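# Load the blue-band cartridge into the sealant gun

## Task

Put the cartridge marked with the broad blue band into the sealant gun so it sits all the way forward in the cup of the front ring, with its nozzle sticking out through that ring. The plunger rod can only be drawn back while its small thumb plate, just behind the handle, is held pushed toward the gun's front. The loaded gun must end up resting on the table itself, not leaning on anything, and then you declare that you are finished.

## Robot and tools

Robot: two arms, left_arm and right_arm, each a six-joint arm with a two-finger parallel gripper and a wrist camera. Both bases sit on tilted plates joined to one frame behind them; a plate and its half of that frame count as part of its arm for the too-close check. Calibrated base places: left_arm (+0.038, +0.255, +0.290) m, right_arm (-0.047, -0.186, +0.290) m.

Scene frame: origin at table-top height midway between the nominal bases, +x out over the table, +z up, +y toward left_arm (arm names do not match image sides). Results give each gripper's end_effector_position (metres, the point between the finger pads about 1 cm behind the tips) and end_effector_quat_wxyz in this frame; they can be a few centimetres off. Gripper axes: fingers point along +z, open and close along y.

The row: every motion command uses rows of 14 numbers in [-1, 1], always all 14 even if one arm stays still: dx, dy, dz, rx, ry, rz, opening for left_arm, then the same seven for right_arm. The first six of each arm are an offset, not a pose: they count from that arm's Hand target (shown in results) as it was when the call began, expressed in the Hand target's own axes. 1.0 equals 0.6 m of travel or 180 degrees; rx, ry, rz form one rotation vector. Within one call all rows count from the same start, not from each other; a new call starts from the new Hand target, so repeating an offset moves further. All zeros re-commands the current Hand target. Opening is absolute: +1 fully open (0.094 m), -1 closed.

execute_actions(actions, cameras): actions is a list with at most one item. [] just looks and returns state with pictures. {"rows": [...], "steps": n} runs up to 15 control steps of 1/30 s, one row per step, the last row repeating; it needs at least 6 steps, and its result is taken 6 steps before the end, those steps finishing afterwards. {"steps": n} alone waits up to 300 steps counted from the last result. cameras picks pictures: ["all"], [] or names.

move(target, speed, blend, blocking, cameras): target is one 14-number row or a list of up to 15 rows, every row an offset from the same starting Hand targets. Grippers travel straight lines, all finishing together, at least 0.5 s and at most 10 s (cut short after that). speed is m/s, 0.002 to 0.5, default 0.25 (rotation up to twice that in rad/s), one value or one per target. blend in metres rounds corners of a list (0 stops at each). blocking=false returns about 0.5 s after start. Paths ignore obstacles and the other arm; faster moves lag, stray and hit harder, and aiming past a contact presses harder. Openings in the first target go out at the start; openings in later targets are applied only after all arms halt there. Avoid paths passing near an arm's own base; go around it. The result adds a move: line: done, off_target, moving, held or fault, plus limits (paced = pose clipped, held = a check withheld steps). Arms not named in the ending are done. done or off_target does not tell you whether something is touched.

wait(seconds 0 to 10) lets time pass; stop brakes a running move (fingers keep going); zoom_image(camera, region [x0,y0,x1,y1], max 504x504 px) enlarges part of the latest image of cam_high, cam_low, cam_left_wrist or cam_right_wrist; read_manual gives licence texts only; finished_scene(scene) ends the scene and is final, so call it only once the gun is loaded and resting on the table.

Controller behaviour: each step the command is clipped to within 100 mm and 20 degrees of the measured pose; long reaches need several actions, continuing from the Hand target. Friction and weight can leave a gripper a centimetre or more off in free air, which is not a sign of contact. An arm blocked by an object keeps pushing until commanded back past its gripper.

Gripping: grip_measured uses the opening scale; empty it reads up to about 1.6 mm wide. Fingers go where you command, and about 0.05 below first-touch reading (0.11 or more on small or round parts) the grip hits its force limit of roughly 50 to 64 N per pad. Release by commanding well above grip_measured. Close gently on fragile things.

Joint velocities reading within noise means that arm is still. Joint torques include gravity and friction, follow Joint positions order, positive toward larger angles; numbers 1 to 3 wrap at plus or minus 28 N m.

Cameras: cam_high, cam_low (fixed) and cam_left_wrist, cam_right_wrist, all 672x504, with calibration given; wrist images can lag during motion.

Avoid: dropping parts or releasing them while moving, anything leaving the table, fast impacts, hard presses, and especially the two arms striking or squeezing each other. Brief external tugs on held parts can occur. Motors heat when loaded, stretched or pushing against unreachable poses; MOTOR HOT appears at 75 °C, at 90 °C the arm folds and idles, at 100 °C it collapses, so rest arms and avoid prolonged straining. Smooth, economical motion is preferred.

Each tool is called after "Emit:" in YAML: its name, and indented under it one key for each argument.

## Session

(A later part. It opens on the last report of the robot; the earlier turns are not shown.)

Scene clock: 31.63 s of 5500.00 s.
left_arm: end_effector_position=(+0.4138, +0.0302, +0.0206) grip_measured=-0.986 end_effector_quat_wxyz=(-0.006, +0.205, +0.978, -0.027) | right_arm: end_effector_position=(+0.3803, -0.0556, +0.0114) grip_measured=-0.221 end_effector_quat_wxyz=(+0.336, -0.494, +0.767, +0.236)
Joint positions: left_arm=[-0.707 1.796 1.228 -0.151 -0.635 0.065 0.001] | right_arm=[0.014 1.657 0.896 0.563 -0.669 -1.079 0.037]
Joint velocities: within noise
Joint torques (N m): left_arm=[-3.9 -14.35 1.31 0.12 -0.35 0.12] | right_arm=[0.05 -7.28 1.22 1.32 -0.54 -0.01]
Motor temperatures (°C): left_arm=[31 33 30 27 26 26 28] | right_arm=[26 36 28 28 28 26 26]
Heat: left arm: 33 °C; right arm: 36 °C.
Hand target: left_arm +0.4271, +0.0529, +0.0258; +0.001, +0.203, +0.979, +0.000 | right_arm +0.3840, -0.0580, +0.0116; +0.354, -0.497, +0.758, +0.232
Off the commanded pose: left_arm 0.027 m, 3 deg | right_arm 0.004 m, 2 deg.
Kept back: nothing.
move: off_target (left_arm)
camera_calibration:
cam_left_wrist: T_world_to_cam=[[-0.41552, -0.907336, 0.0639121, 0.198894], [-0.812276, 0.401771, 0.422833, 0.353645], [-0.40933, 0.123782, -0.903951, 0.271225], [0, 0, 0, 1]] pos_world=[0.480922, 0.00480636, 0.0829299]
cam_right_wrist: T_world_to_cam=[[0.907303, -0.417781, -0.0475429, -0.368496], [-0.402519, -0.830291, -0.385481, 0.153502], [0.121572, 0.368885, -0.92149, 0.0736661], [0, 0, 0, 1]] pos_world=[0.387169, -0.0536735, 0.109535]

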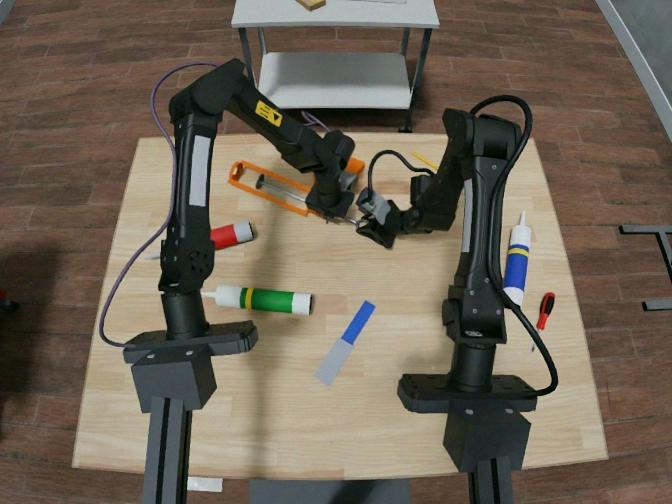

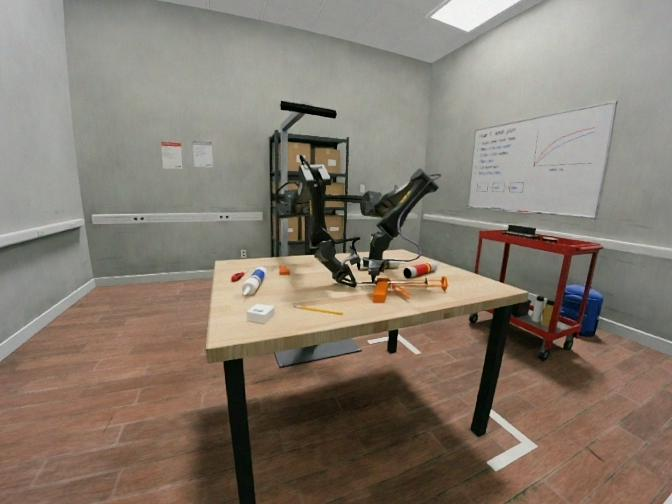

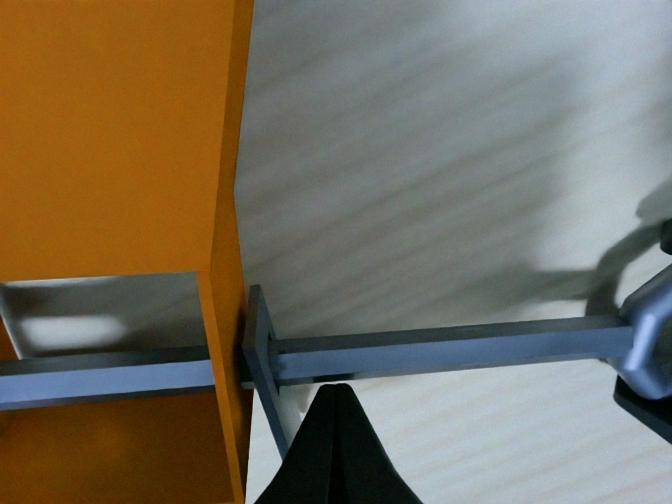

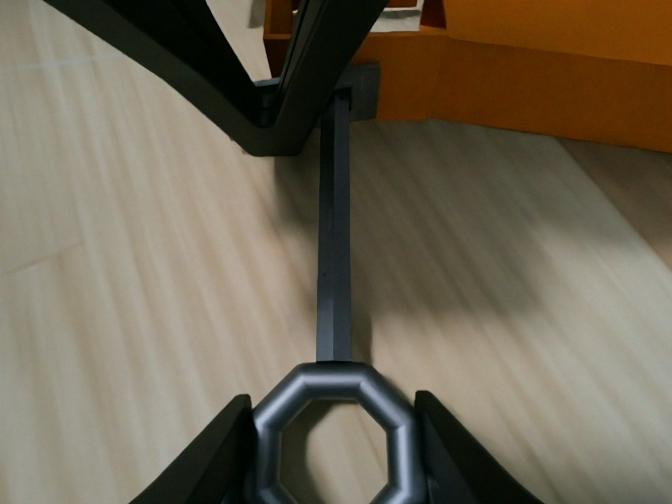

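Emit:
move:
  target: [0,-0.02,-0.023,0,0,0,-1,0,0,0,0,0,0,-0.6]
  speed: 0.05
  cameras: ["cam_left_wrist"]

Scene clock: 32.90 s of 5500.00 s.
left_arm: end_effector_position=(+0.4140, +0.0319, +0.0275) grip_measured=-0.986 end_effector_quat_wxyz=(-0.008, +0.202, +0.979, -0.022) | right_arm: end_effector_position=(+0.3803, -0.0556, +0.0114) grip_measured=-0.221 end_effector_quat_wxyz=(+0.336, -0.494, +0.767, +0.236)
Joint positions: left_arm=[-0.719 1.779 1.228 -0.181 -0.653 0.044 0.001] | right_arm=[0.014 1.657 0.896 0.563 -0.669 -1.079 0.037]
Joint velocities: within noise
Joint torques (N m): left_arm=[-6.82 -13.76 1.37 0.08 -0.53 -0.06] | right_arm=[0.03 -7.3 1.24 1.32 -0.55 -0.01]
Motor temperatures (°C): left_arm=[31 34 30 27 26 26 28] | right_arm=[26 36 28 29 28 26 26]
Heat: left arm: 34 °C; right arm: 36 °C.
Hand target: left_arm +0.4223, +0.0419, +0.0396; +0.001, +0.203, +0.979, +0.000 | right_arm +0.3840, -0.0580, +0.0116; +0.354, -0.497, +0.758, +0.232
Off the commanded pose: left_arm 0.018 m, 3 deg | right_arm 0.004 m, 2 deg.
Kept back: nothing.
move: off_target (left_arm)
camera_calibration:
cam_left_wrist: T_world_to_cam=[[-0.409854, -0.910484, 0.0551144, 0.198064], [-0.813307, 0.39213, 0.429845, 0.350706], [-0.412979, 0.131349, -0.901219, 0.278571], [0, 0, 0, 1]] pos_world=[0.481453, 0.00622224, 0.0893885]
Images, in order (width x height): cam_left_wrist 672x504.

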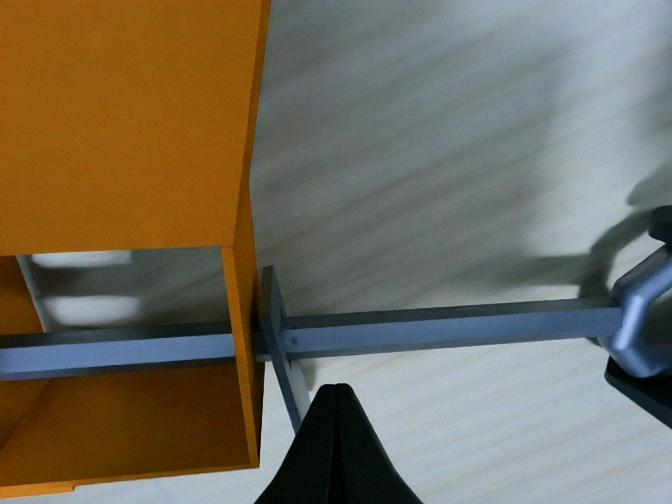

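Emit:
move:
  target: [0,0.03,0,0,0,0,-1,0,0,0,0,0,0,-0.6]
  speed: 0.05
  cameras: ["cam_left_wrist","cam_right_wrist"]

Scene clock: 34.13 s of 5500.00 s.
left_arm: end_effector_position=(+0.4204, +0.0409, +0.0355) grip_measured=-0.986 end_effector_quat_wxyz=(-0.005, +0.210, +0.977, -0.024) | right_arm: end_effector_position=(+0.3803, -0.0556, +0.0114) grip_measured=-0.221 end_effector_quat_wxyz=(+0.336, -0.494, +0.767, +0.236)
Joint positions: left_arm=[-0.709 1.734 1.212 -0.197 -0.642 0.073 0.001] | right_arm=[0.014 1.657 0.896 0.563 -0.669 -1.079 0.037]
Joint velocities: within noise
Joint torques (N m): left_arm=[-4.27 -13.26 1.48 0.18 -0.34 0.05] | right_arm=[0.03 -7.3 1.22 1.32 -0.55 -0.02]
Motor temperatures (°C): left_arm=[31 34 30 27 26 26 29] | right_arm=[26 36 28 29 28 26 26]
Heat: left arm: 34 °C; right arm: 36 °C.
Hand target: left_arm +0.4294, +0.0584, +0.0395; +0.001, +0.203, +0.979, +0.000 | right_arm +0.3840, -0.0580, +0.0116; +0.354, -0.497, +0.758, +0.232
Off the commanded pose: left_arm 0.020 m, 3 deg | right_arm 0.004 m, 2 deg.
Kept back: nothing.
move: off_target (left_arm)
camera_calibration:
cam_left_wrist: T_world_to_cam=[[-0.423857, -0.903875, 0.0579295, 0.214031], [-0.809963, 0.406889, 0.422376, 0.347255], [-0.405345, 0.132106, -0.904568, 0.284115], [0, 0, 0, 1]] pos_world=[0.487147, 0.0146291, 0.0979304]
cam_right_wrist: T_world_to_cam=[[0.907303, -0.417781, -0.0475429, -0.368496], [-0.402519, -0.830291, -0.385481, 0.153502], [0.121572, 0.368885, -0.92149, 0.0736661], [0, 0, 0, 1]] pos_world=[0.387169, -0.0536735, 0.109535]
Images, in order (width x height): cam_left_wrist 672x504, cam_right_wrist 672x504.

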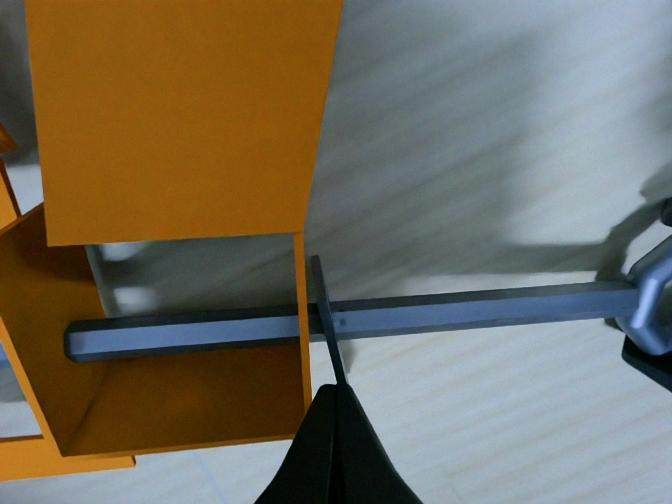

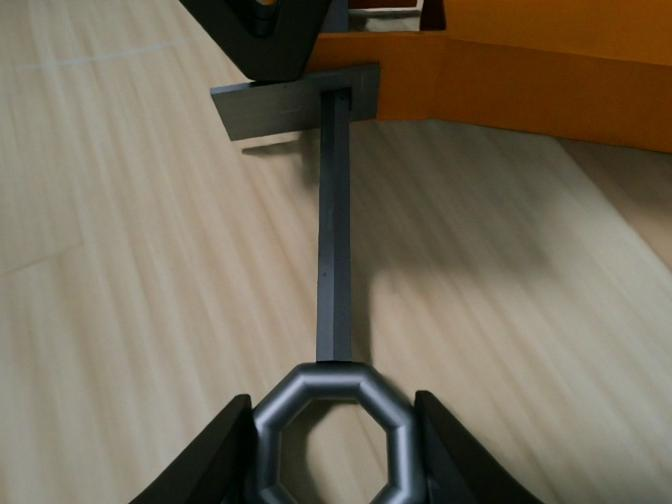

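Emit:
move:
  target:
    - [0,-0.062,0,0,0,0,-1,0,0,0,0,0,0,-0.6]
    - [0,-0.062,0.026,0,0,0,-1,0,0,0,0,0,0,-0.6]
  speed: 0.08
  cameras: ["cam_left_wrist","cam_right_wrist"]

Scene clock: 36.43 s of 5500.00 s.
left_arm: end_effector_position=(+0.4172, +0.0285, +0.0322) grip_measured=-0.986 end_effector_quat_wxyz=(+0.001, +0.199, +0.980, -0.001) | right_arm: end_effector_position=(+0.3803, -0.0559, +0.0113) grip_measured=-0.221 end_effector_quat_wxyz=(+0.336, -0.494, +0.767, +0.236)
Joint positions: left_arm=[-0.748 1.793 1.243 -0.184 -0.72 0.021 0.001] | right_arm=[0.013 1.657 0.896 0.563 -0.669 -1.079 0.037]
Joint velocities: within noise
Joint torques (N m): left_arm=[-5.59 -7.45 3.03 0.48 -0.04 0.05] | right_arm=[0.09 -7.28 1.22 1.32 -0.55 -0.02]
Motor temperatures (°C): left_arm=[31 35 30 27 26 26 29] | right_arm=[26 36 28 29 28 26 26]
Heat: left arm: 35 °C; right arm: 36 °C.
Hand target: left_arm +0.4147, +0.0242, +0.0240; +0.001, +0.203, +0.979, +0.000 | right_arm +0.3840, -0.0581, +0.0115; +0.354, -0.497, +0.758, +0.232
Off the commanded pose: left_arm 0.010 m, 0 deg | right_arm 0.004 m, 2 deg.
Kept back: nothing.
move: done
camera_calibration:
cam_left_wrist: T_world_to_cam=[[-0.404167, -0.914641, 0.00896696, 0.1953], [-0.827647, 0.369864, 0.422138, 0.359481], [-0.389421, 0.163193, -0.906487, 0.273973], [0, 0, 0, 1]] pos_world=[0.483148, 0.00095961, 0.0948514]
cam_right_wrist: T_world_to_cam=[[0.907139, -0.418161, -0.0473308, -0.368636], [-0.402865, -0.830388, -0.38491, 0.153302], [0.121652, 0.368235, -0.92174, 0.073621], [0, 0, 0, 1]] pos_world=[0.387208, -0.0539588, 0.109419]
Images, in order (width x height): cam_left_wrist 672x504, cam_right_wrist 672x504.

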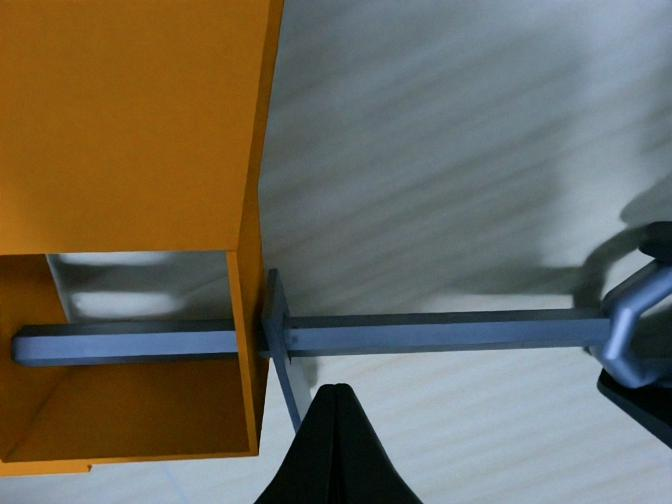

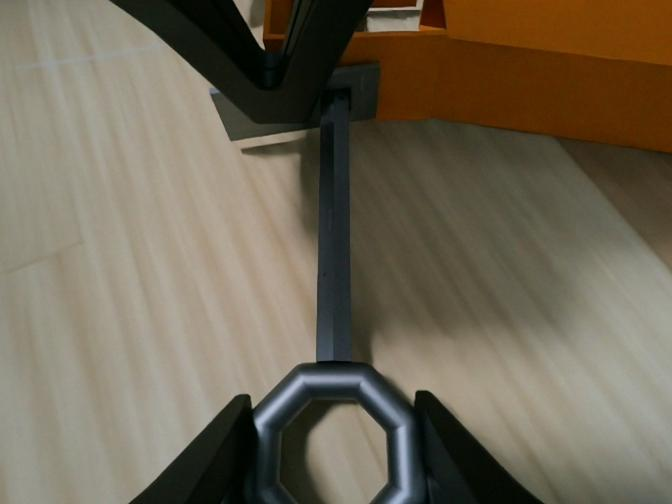

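Emit:
move:
  target:
    - [0.01,-0.006,0.018,0,0,0,-1,0,0,0,0,0,0,-0.6]
    - [0.012,0.045,0.013,0,0,0,-1,0,0,0,0,0,0,-0.6]
  speed: 0.06
  cameras: ["cam_left_wrist","cam_right_wrist"]

Scene clock: 37.73 s of 5500.00 s.
left_arm: end_effector_position=(+0.4038, +0.0317, +0.0137) grip_measured=-0.986 end_effector_quat_wxyz=(-0.011, +0.211, +0.977, -0.025) | right_arm: end_effector_position=(+0.3803, -0.0559, +0.0113) grip_measured=-0.221 end_effector_quat_wxyz=(+0.336, -0.494, +0.767, +0.236)
Joint positions: left_arm=[-0.7 1.811 1.205 -0.123 -0.633 0.073 0.001] | right_arm=[0.013 1.657 0.896 0.563 -0.669 -1.079 0.037]
Joint velocities: within noise
Joint torques (N m): left_arm=[-3.73 -13.65 1.05 0.31 -0.29 0.08] | right_arm=[0.08 -7.27 1.22 1.32 -0.55 -0.02]
Motor temperatures (°C): left_arm=[31 35 30 27 26 26 29] | right_arm=[26 36 28 29 28 26 26]
Heat: left arm: 35 °C; right arm: 36 °C.
Hand target: left_arm +0.4188, +0.0519, +0.0161; +0.001, +0.203, +0.979, +0.000 | right_arm +0.3840, -0.0581, +0.0115; +0.354, -0.497, +0.758, +0.232
Off the commanded pose: left_arm 0.025 m, 3 deg | right_arm 0.004 m, 2 deg.
Kept back: nothing.
move: off_target (left_arm)
camera_calibration:
cam_left_wrist: T_world_to_cam=[[-0.424987, -0.903102, 0.0615783, 0.200296], [-0.804074, 0.407879, 0.43255, 0.344216], [-0.415753, 0.134315, -0.899505, 0.262948], [0, 0, 0, 1]] pos_world=[0.47122, 0.0051718, 0.0752985]
cam_right_wrist: T_world_to_cam=[[0.907139, -0.418161, -0.0473308, -0.368636], [-0.402865, -0.830388, -0.38491, 0.153302], [0.121652, 0.368235, -0.92174, 0.073621], [0, 0, 0, 1]] pos_world=[0.387208, -0.0539588, 0.109419]
Images, in order (width x height): cam_left_wrist 672x504, cam_right_wrist 672x504.

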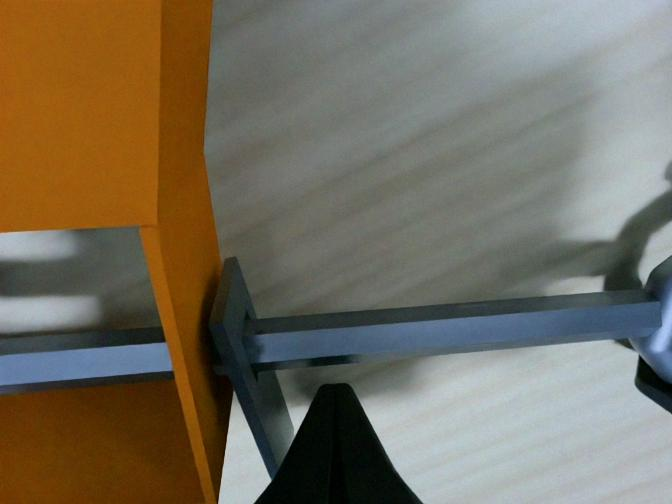

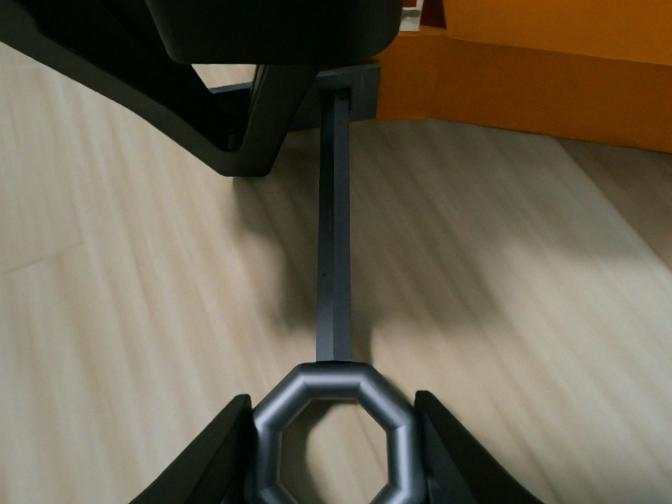

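Emit:
move:
  target:
    - [0,-0.03,0,0,0,0,-1,0,0,0,0,0,0,-0.6]
    - [-0.017,-0.03,-0.018,0,0,0,-1,0,0,0,0,0,0,-0.6]
    - [-0.017,0.005,-0.018,0,0,0,-1,0,0,0,0,0,0,-0.6]
  speed: 0.06
  cameras: ["cam_left_wrist","cam_right_wrist"]

Scene clock: 39.23 s of 5500.00 s.
left_arm: end_effector_position=(+0.4150, +0.0297, +0.0211) grip_measured=-0.986 end_effector_quat_wxyz=(-0.008, +0.206, +0.978, -0.024) | right_arm: end_effector_position=(+0.3803, -0.0559, +0.0113) grip_measured=-0.221 end_effector_quat_wxyz=(+0.336, -0.494, +0.767, +0.236)
Joint positions: left_arm=[-0.71 1.8 1.241 -0.166 -0.642 0.06 0.001] | right_arm=[0.013 1.657 0.896 0.563 -0.669 -1.079 0.037]
Joint velocities: within noise
Joint torques (N m): left_arm=[-4.1 -14.53 1.51 0.14 -0.32 0.11] | right_arm=[0.08 -7.28 1.22 1.32 -0.55 -0.01]
Motor temperatures (°C): left_arm=[31 35 29 27 26 26 29] | right_arm=[26 36 28 29 28 26 26]
Heat: left arm: 35 °C; right arm: 36 °C.
Hand target: left_arm +0.4294, +0.0506, +0.0270; +0.001, +0.203, +0.979, +0.000 | right_arm +0.3840, -0.0581, +0.0115; +0.354, -0.497, +0.758, +0.232
Off the commanded pose: left_arm 0.026 m, 3 deg | right_arm 0.004 m, 2 deg.
Kept back: nothing.
move: off_target (left_arm)
camera_calibration:
cam_left_wrist: T_world_to_cam=[[-0.416673, -0.907146, 0.0589027, 0.199468], [-0.810775, 0.400148, 0.42723, 0.353918], [-0.41113, 0.130259, -0.902222, 0.272711], [0, 0, 0, 1]] pos_world=[0.48218, 0.003804, 0.0830924]
cam_right_wrist: T_world_to_cam=[[0.907139, -0.418161, -0.0473308, -0.368636], [-0.402865, -0.830388, -0.38491, 0.153302], [0.121652, 0.368235, -0.92174, 0.073621], [0, 0, 0, 1]] pos_world=[0.387208, -0.0539588, 0.109419]
Images, in order (width x height): cam_left_wrist 672x504, cam_right_wrist 672x504.

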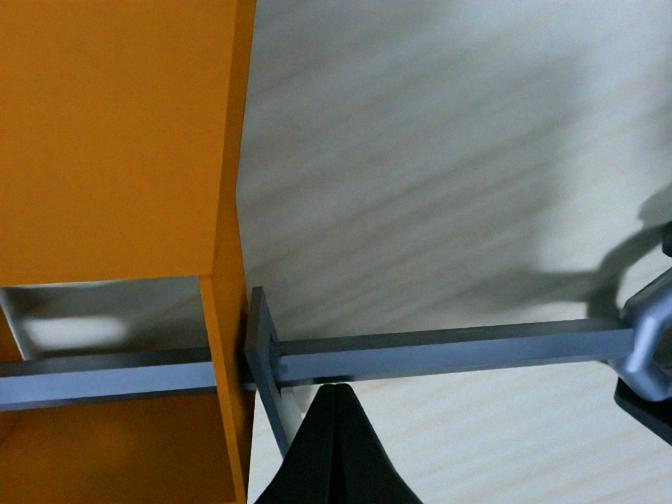

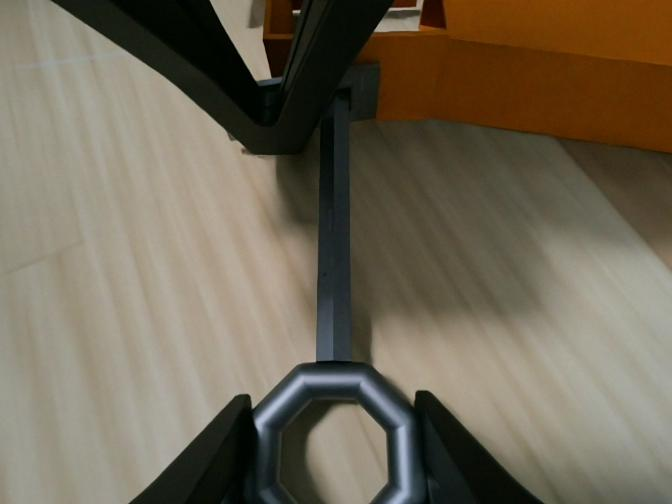

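Emit:
move:
  target: [0,0,0,0,0,0,-1,0.0322,0,-0.0383,0,0,0,-0.6]
  speed: 0.05
  cameras: ["cam_left_wrist","cam_right_wrist","cam_high"]

Scene clock: 40.33 s of 5500.00 s.
left_arm: end_effector_position=(+0.4090, +0.0194, +0.0230) grip_measured=-0.986 end_effector_quat_wxyz=(-0.015, +0.211, +0.976, -0.053) | right_arm: end_effector_position=(+0.3741, -0.0735, +0.0118) grip_measured=-0.221 end_effector_quat_wxyz=(+0.342, -0.489, +0.766, +0.240)
Joint positions: left_arm=[-0.714 1.8 1.241 -0.177 -0.587 0.062 0.001] | right_arm=[-0.046 1.657 0.868 0.595 -0.74 -1.079 0.037]
Joint velocities: within noise
Joint torques (N m): left_arm=[-3.88 -14.45 1.58 0.2 -0.91 0.09] | right_arm=[-2.37 -7.79 -0.03 1.18 -0.67 -0.21]
Motor temperatures (°C): left_arm=[31 35 29 27 26 26 29] | right_arm=[26 36 28 29 28 26 26]
Heat: left arm: 35 °C; right arm: 36 °C.
Hand target: left_arm +0.4293, +0.0506, +0.0270; +0.001, +0.203, +0.979, +0.000 | right_arm +0.3720, -0.0855, +0.0115; +0.353, -0.497, +0.758, +0.232
Off the commanded pose: left_arm 0.038 m, 6 deg | right_arm 0.012 m, 2 deg.
Kept back: nothing.
move: off_target (left_arm, right_arm)
camera_calibration:
cam_left_wrist: T_world_to_cam=[[-0.423453, -0.898238, 0.11771, 0.188786], [-0.79528, 0.430812, 0.426533, 0.345436], [-0.433839, 0.0870041, -0.89678, 0.283344], [0, 0, 0, 1]] pos_world=[0.477586, -0.00389552, 0.0845356]
cam_right_wrist: T_world_to_cam=[[0.904371, -0.423837, -0.0497545, -0.369642], [-0.406958, -0.821458, -0.39949, 0.138738], [0.128448, 0.381535, -0.915386, 0.0796155], [0, 0, 0, 1]] pos_world=[0.380527, -0.0730765, 0.109912]
Images, in order (width x height): cam_high 672x504, cam_left_wrist 672x504, cam_right_wrist 672x504.

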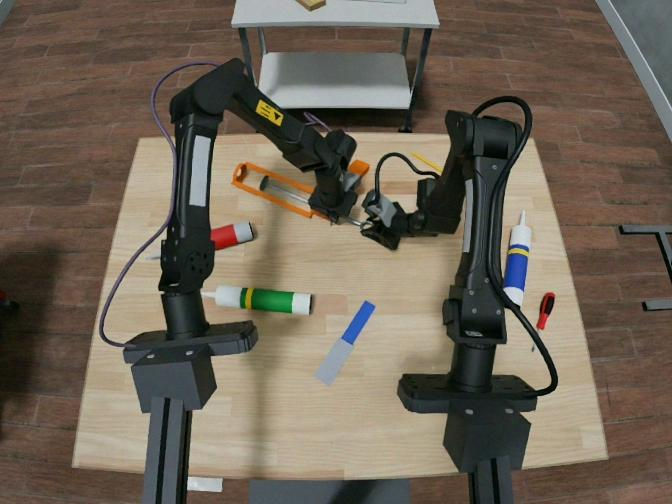

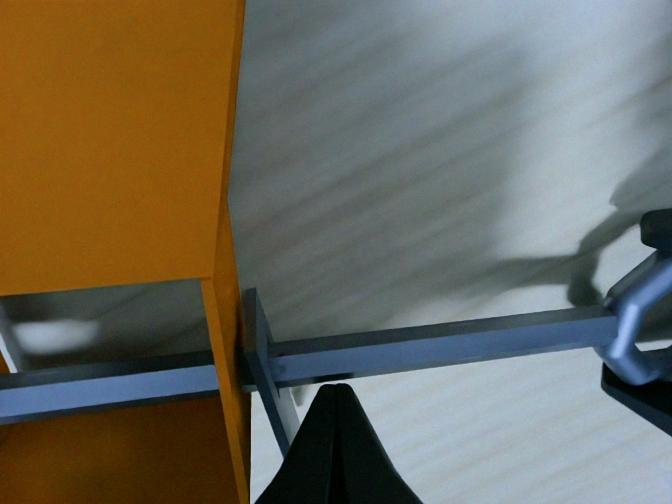

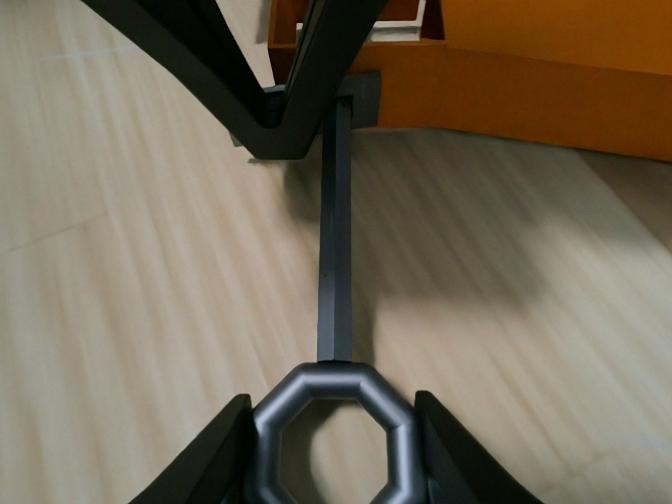

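Emit:
zoom_image:
  camera: "cam_right_wrist"
  region: [200, 20, 420, 185]

Emit:
zoom_image:
  camera: "cam_left_wrist"
  region: [180, 260, 420, 500]

Scaled by 2.291 from the camera's 672x504 image, which has a finer 960x720 frame.

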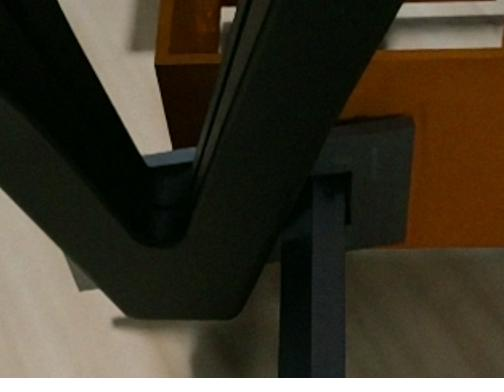

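Scaled by 2.100 from the camera's 672x504 image, which has a finer 960x720 frame.

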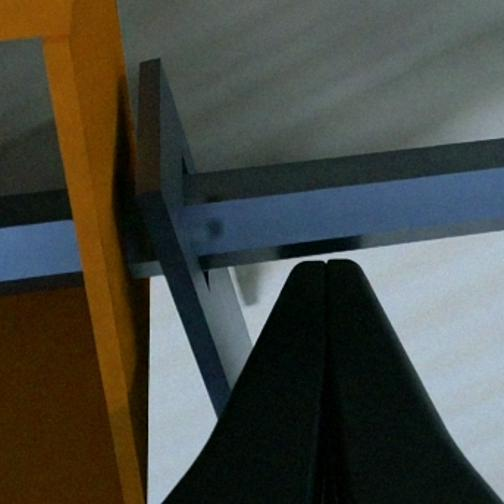

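Emit:
move:
  target:
    - [0,-0.0567,0,0,0,0,-1,0,0,0,0,0,0,-0.6]
    - [-0.011,-0.018,-0.122,0,0,0,0.85,0,0,0,0,0,0,-0.6]
  speed: 0.12

Scene clock: 50.00 s of 5500.00 s.
left_arm: end_effector_position=(+0.4246, +0.0420, +0.0892) grip_measured=+0.848 end_effector_quat_wxyz=(-0.010, +0.207, +0.978, +0.006) | right_arm: end_effector_position=(+0.3715, -0.0820, +0.0104) grip_measured=-0.221 end_effector_quat_wxyz=(+0.341, -0.490, +0.767, +0.237)
Joint positions: left_arm=[-0.83 1.648 1.253 -0.425 -0.788 -0.064 0.087] | right_arm=[-0.07 1.657 0.861 0.597 -0.757 -1.088 0.037]
Joint velocities: within noise
Joint torques (N m): left_arm=[-7.25 -11.41 3.36 0.14 -0.12 -0.07] | right_arm=[-0.57 -7.72 0.47 1.17 -0.51 -0.14]
Motor temperatures (°C): left_arm=[31 37 29 27 26 26 29] | right_arm=[26 36 28 29 28 26 27]
Heat: left arm: 37 °C; right arm: 36 °C.
Hand target: left_arm +0.4310, +0.0381, +0.1002; +0.001, +0.203, +0.979, +0.000 | right_arm +0.3721, -0.0855, +0.0115; +0.354, -0.497, +0.758, +0.232
Off the commanded pose: left_arm 0.013 m, 1 deg | right_arm 0.004 m, 2 deg.
Kept back: nothing.
move: off_target (left_arm); target 2's new opening was sent with left_arm's hand 0.013 m and 1 deg from that target
camera_calibration:
cam_left_wrist: T_world_to_cam=[[-0.419298, -0.907848, -0.000224188, 0.217091], [-0.813612, 0.375665, 0.443747, 0.328418], [-0.402771, 0.186245, -0.896152, 0.330093], [0, 0, 0, 1]] pos_world=[0.491183, 0.0122328, 0.150128]
cam_right_wrist: T_world_to_cam=[[0.904264, -0.424446, -0.0463869, -0.371064], [-0.407038, -0.824133, -0.39386, 0.129919], [0.128943, 0.375035, -0.917999, 0.0812145], [0, 0, 0, 1]] pos_world=[0.377949, -0.0808846, 0.108512]

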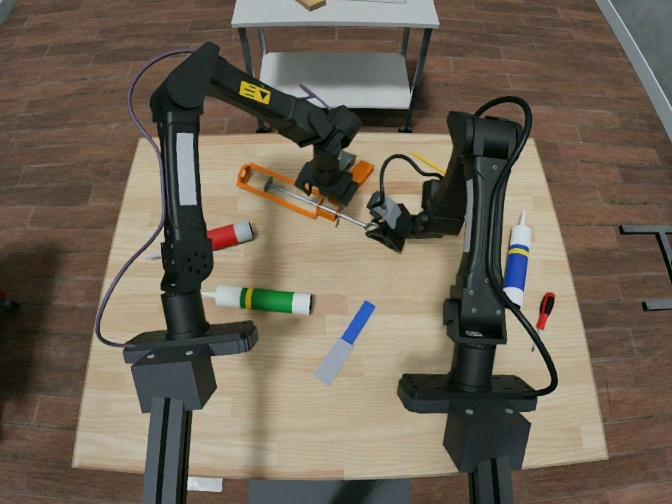

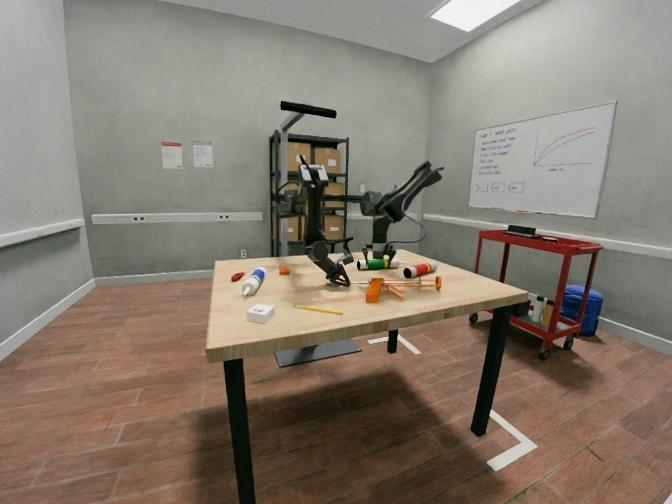

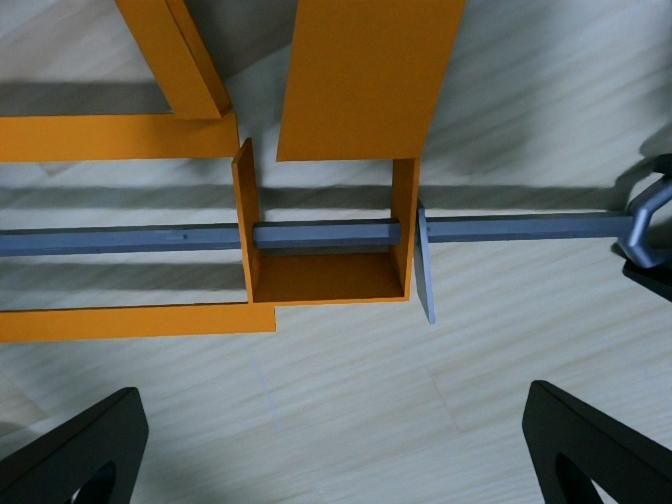

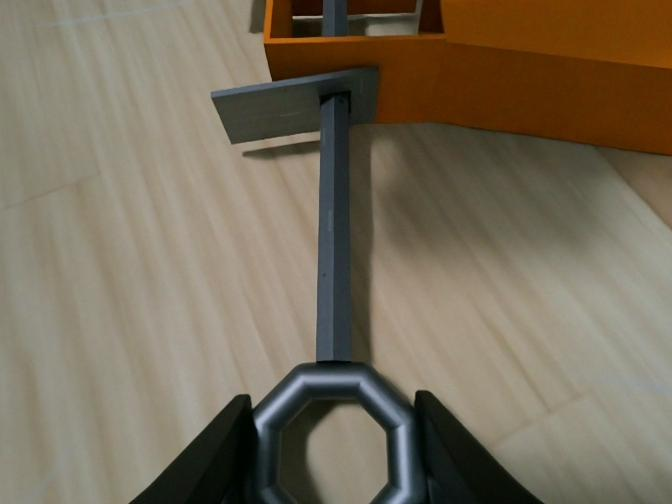

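Emit:
move:
  target: [0,0,0.073,0,0,0,0.75,0,0,0,0,0,0,-0.6]
  speed: 0.12
  cameras: ["cam_left_wrist","cam_right_wrist"]

Scene clock: 51.97 s of 5500.00 s.
left_arm: end_effector_position=(+0.4352, +0.0458, +0.0647) grip_measured=+0.752 end_effector_quat_wxyz=(+0.003, +0.198, +0.980, +0.007) | right_arm: end_effector_position=(+0.3715, -0.0820, +0.0104) grip_measured=-0.221 end_effector_quat_wxyz=(+0.341, -0.490, +0.767, +0.237)
Joint positions: left_arm=[-0.767 1.686 1.253 -0.31 -0.75 0.002 0.082] | right_arm=[-0.07 1.657 0.861 0.597 -0.757 -1.088 0.037]
Joint velocities: within noise
Joint torques (N m): left_arm=[-5.3 -7.32 3.11 0.5 0.14 0.05] | right_arm=[-0.55 -7.71 0.47 1.17 -0.52 -0.13]
Motor temperatures (°C): left_arm=[31 36 29 27 26 26 29] | right_arm=[26 36 28 29 28 26 27]
Heat: left arm: 36 °C; right arm: 36 °C.
Hand target: left_arm +0.4310, +0.0380, +0.0564; +0.001, +0.203, +0.979, +0.000 | right_arm +0.3721, -0.0855, +0.0115; +0.354, -0.497, +0.758, +0.232
Off the commanded pose: left_arm 0.012 m, 1 deg | right_arm 0.004 m, 2 deg.
Kept back: nothing.
move: off_target (left_arm)
camera_calibration:
cam_left_wrist: T_world_to_cam=[[-0.401452, -0.915856, -0.0066546, 0.218011], [-0.831725, 0.361512, 0.421358, 0.356499], [-0.383498, 0.17469, -0.90687, 0.304504], [0, 0, 0, 1]] pos_world=[0.500806, 0.0175945, 0.127383]
cam_right_wrist: T_world_to_cam=[[0.904264, -0.424446, -0.0463869, -0.371064], [-0.407038, -0.824133, -0.39386, 0.129919], [0.128943, 0.375035, -0.917999, 0.0812145], [0, 0, 0, 1]] pos_world=[0.377949, -0.0808846, 0.108512]
Images, in order (width x height): cam_left_wrist 672x504, cam_right_wrist 672x504.

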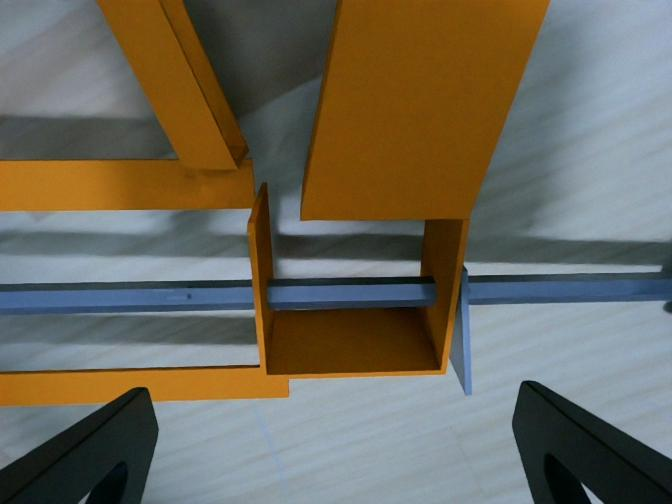

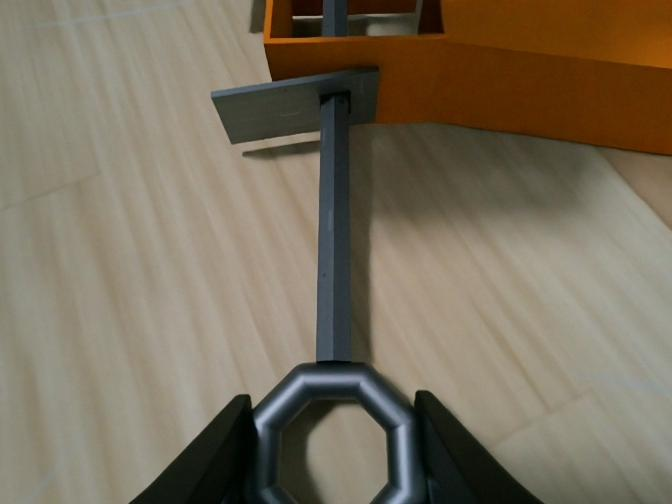

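Emit:
move:
  target: [0.015,-0.01,0.04,0,0,0,0.75,0,0,0,0,0,0,-0.6]
  speed: 0.1
  cameras: ["cam_left_wrist"]

Scene clock: 53.33 s of 5500.00 s.
left_arm: end_effector_position=(+0.4305, +0.0422, +0.0425) grip_measured=+0.752 end_effector_quat_wxyz=(+0.008, +0.194, +0.981, +0.007) | right_arm: end_effector_position=(+0.3715, -0.0820, +0.0104) grip_measured=-0.221 end_effector_quat_wxyz=(+0.341, -0.490, +0.767, +0.237)
Joint positions: left_arm=[-0.737 1.74 1.239 -0.212 -0.728 0.03 0.082] | right_arm=[-0.07 1.657 0.861 0.597 -0.757 -1.088 0.037]
Joint velocities: within noise
Joint torques (N m): left_arm=[-5.24 -7.5 1.74 0.51 0.12 0.06] | right_arm=[-0.55 -7.72 0.47 1.17 -0.52 -0.13]
Motor temperatures (°C): left_arm=[31 36 29 27 26 26 29] | right_arm=[26 36 28 29 28 26 27]
Heat: left arm: 36 °C; right arm: 36 °C.
Hand target: left_arm +0.4204, +0.0362, +0.0323; +0.001, +0.203, +0.979, +0.000 | right_arm +0.3721, -0.0855, +0.0115; +0.354, -0.497, +0.758, +0.232
Off the commanded pose: left_arm 0.016 m, 2 deg | right_arm 0.004 m, 2 deg.
Kept back: nothing.
move: off_target (left_arm)
camera_calibration:
cam_left_wrist: T_world_to_cam=[[-0.394307, -0.918945, -0.00791075, 0.209777], [-0.838239, 0.356122, 0.412957, 0.366584], [-0.376668, 0.169463, -0.910716, 0.280664], [0, 0, 0, 1]] pos_world=[0.495718, 0.0146635, 0.105881]
Images, in order (width x height): cam_left_wrist 672x504.

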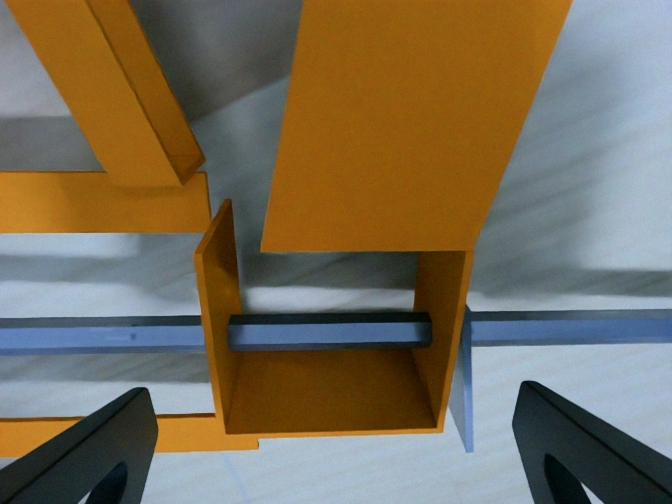

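Emit:
move:
  target: [0.012,-0.003,0.012,0,0,0,0.75,0,0,0,0,0,0,-0.6]
  speed: 0.1
  cameras: ["cam_left_wrist"]

Scene clock: 54.70 s of 5500.00 s.
left_arm: end_effector_position=(+0.4240, +0.0427, +0.0360) grip_measured=+0.752 end_effector_quat_wxyz=(+0.008, +0.193, +0.981, +0.005) | right_arm: end_effector_position=(+0.3715, -0.0820, +0.0104) grip_measured=-0.221 end_effector_quat_wxyz=(+0.341, -0.490, +0.767, +0.237)
Joint positions: left_arm=[-0.728 1.748 1.212 -0.169 -0.719 0.037 0.082] | right_arm=[-0.07 1.657 0.861 0.597 -0.757 -1.088 0.037]
Joint velocities: within noise
Joint torques (N m): left_arm=[-5.18 -7.21 1.48 0.52 0.11 0.06] | right_arm=[-0.55 -7.72 0.49 1.17 -0.52 -0.13]
Motor temperatures (°C): left_arm=[31 36 29 27 26 26 29] | right_arm=[26 36 28 29 28 26 27]
Heat: left arm: 36 °C; right arm: 36 °C.
Hand target: left_arm +0.4130, +0.0374, +0.0251; +0.001, +0.203, +0.979, +0.000 | right_arm +0.3721, -0.0855, +0.0115; +0.354, -0.497, +0.758, +0.232
Off the commanded pose: left_arm 0.016 m, 2 deg | right_arm 0.004 m, 2 deg.
Kept back: nothing.
move: off_target (left_arm)
camera_calibration:
cam_left_wrist: T_world_to_cam=[[-0.393155, -0.919456, -0.0054288, 0.207065], [-0.838916, 0.356287, 0.411437, 0.364069], [-0.376364, 0.166313, -0.911422, 0.27225], [0, 0, 0, 1]] pos_world=[0.489297, 0.0153953, 0.0994677]
Images, in order (width x height): cam_left_wrist 672x504.

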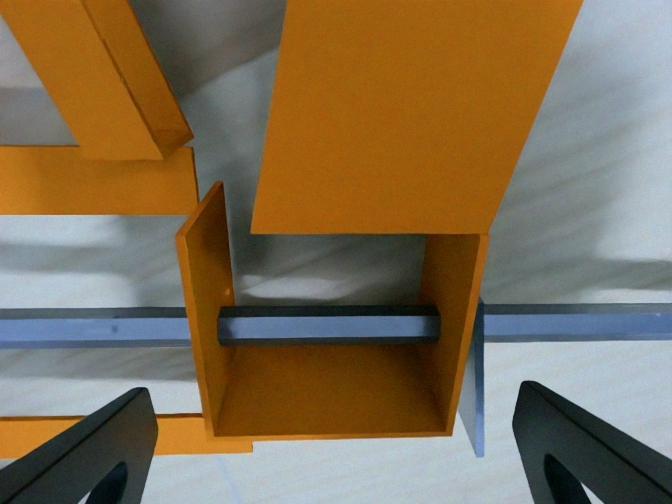

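Emit:
move:
  target: [0,0,0.022,0,0,0,0.75,0,0,0,0,0,0,-0.6]
  speed: 0.06
  cameras: ["cam_left_wrist"]

Scene clock: 55.63 s of 5500.00 s.
left_arm: end_effector_position=(+0.4217, +0.0434, +0.0231) grip_measured=+0.752 end_effector_quat_wxyz=(+0.008, +0.200, +0.980, +0.007) | right_arm: end_effector_position=(+0.3715, -0.0820, +0.0104) grip_measured=-0.221 end_effector_quat_wxyz=(+0.341, -0.490, +0.767, +0.237)
Joint positions: left_arm=[-0.707 1.78 1.212 -0.126 -0.707 0.07 0.082] | right_arm=[-0.07 1.657 0.861 0.597 -0.757 -1.088 0.037]
Joint velocities: within noise
Joint torques (N m): left_arm=[-5.12 -7.1 2.41 0.46 0.16 0.06] | right_arm=[-0.54 -7.72 0.49 1.17 -0.52 -0.13]
Motor temperatures (°C): left_arm=[31 36 29 27 26 26 29] | right_arm=[26 36 28 29 28 26 27]
Heat: left arm: 36 °C; right arm: 36 °C.
Hand target: left_arm +0.4130, +0.0373, +0.0119; +0.001, +0.203, +0.979, +0.000 | right_arm +0.3721, -0.0855, +0.0115; +0.354, -0.497, +0.758, +0.232
Off the commanded pose: left_arm 0.015 m, 1 deg | right_arm 0.004 m, 2 deg.
Kept back: nothing.
move: off_target (left_arm)
camera_calibration:
cam_left_wrist: T_world_to_cam=[[-0.406482, -0.913611, -0.00938114, 0.212204], [-0.834011, 0.366835, 0.412137, 0.364612], [-0.373092, 0.17535, -0.911073, 0.257771], [0, 0, 0, 1]] pos_world=[0.48652, 0.0149189, 0.0865685]
Images, in order (width x height): cam_left_wrist 672x504.

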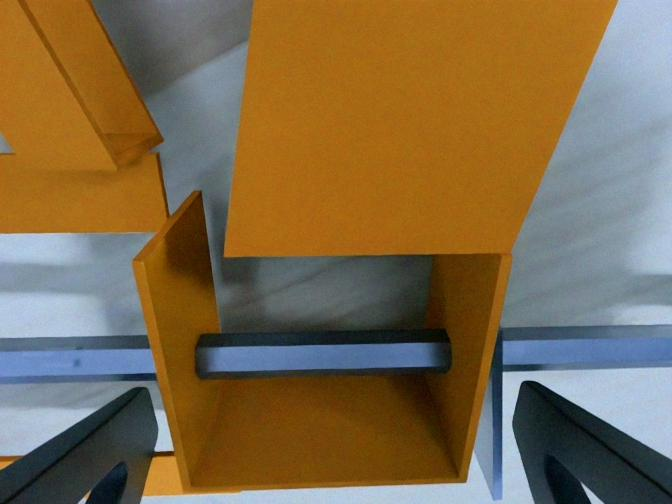

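Emit:
move:
  target: [0,0,0,0,0,0,0.1,0,0,0,0,0,0,-0.6]
  speed: 0.1

Scene clock: 59.70 s of 5500.00 s.
left_arm: end_effector_position=(+0.4219, +0.0426, +0.0225) grip_measured=+0.173 end_effector_quat_wxyz=(+0.009, +0.200, +0.980, +0.005) | right_arm: end_effector_position=(+0.3709, -0.0815, +0.0107) grip_measured=-0.221 end_effector_quat_wxyz=(+0.341, -0.490, +0.766, +0.238)
Joint positions: left_arm=[-0.705 1.781 1.212 -0.121 -0.701 0.071 0.055] | right_arm=[-0.07 1.657 0.86 0.597 -0.76 -1.088 0.037]
Joint velocities: within noise
Joint torques (N m): left_arm=[-5.19 -7.13 2.43 0.44 0.13 0.04] | right_arm=[-0.58 -7.71 0.54 1.17 -0.49 -0.13]
Motor temperatures (°C): left_arm=[31 36 29 27 26 26 29] | right_arm=[26 36 28 29 28 26 27]
Heat: left arm: 36 °C; right arm: 36 °C.
Hand target: left_arm +0.4130, +0.0374, +0.0119; +0.001, +0.203, +0.979, +0.000 | right_arm +0.3720, -0.0855, +0.0115; +0.354, -0.497, +0.758, +0.232
Off the commanded pose: left_arm 0.015 m, 1 deg | right_arm 0.004 m, 2 deg.
Kept back: nothing.
move: off_target (left_arm)
camera_calibration:
cam_left_wrist: T_world_to_cam=[[-0.405256, -0.914192, -0.00458984, 0.210955], [-0.834622, 0.367926, 0.409922, 0.365628], [-0.373059, 0.169954, -0.912109, 0.257648], [0, 0, 0, 1]] pos_world=[0.48677, 0.014541, 0.0860921]
cam_right_wrist: T_world_to_cam=[[0.904666, -0.42336, -0.0484382, -0.370367], [-0.406522, -0.823381, -0.395959, 0.130044], [0.12775, 0.377901, -0.91699, 0.0820776], [0, 0, 0, 1]] pos_world=[0.377438, -0.0807397, 0.108817]

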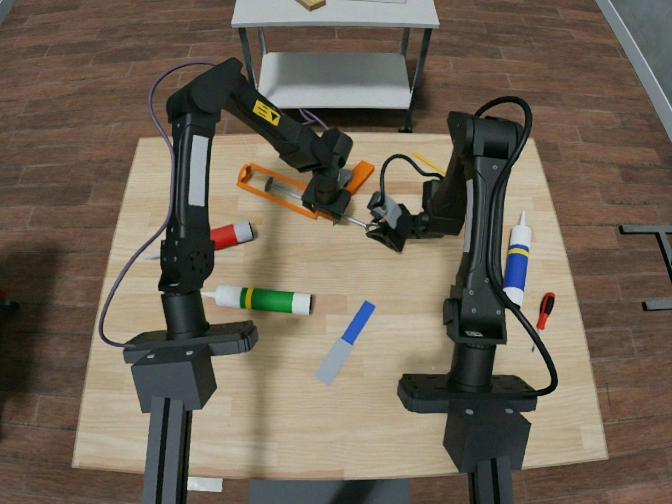

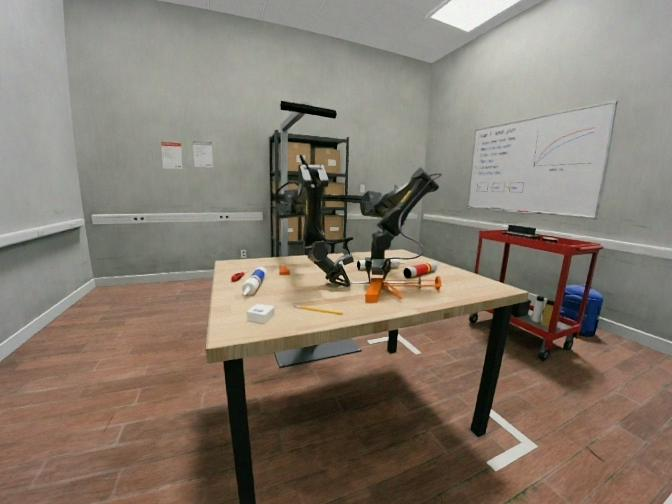

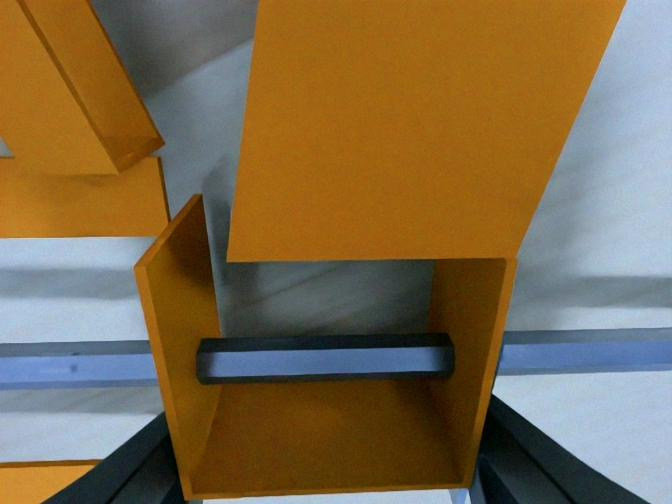

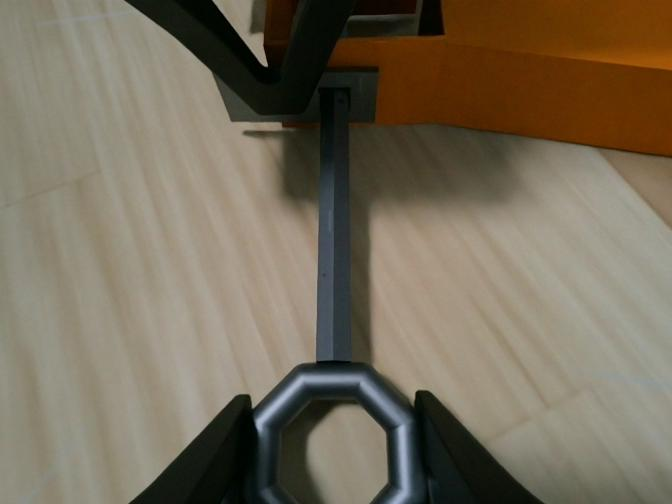

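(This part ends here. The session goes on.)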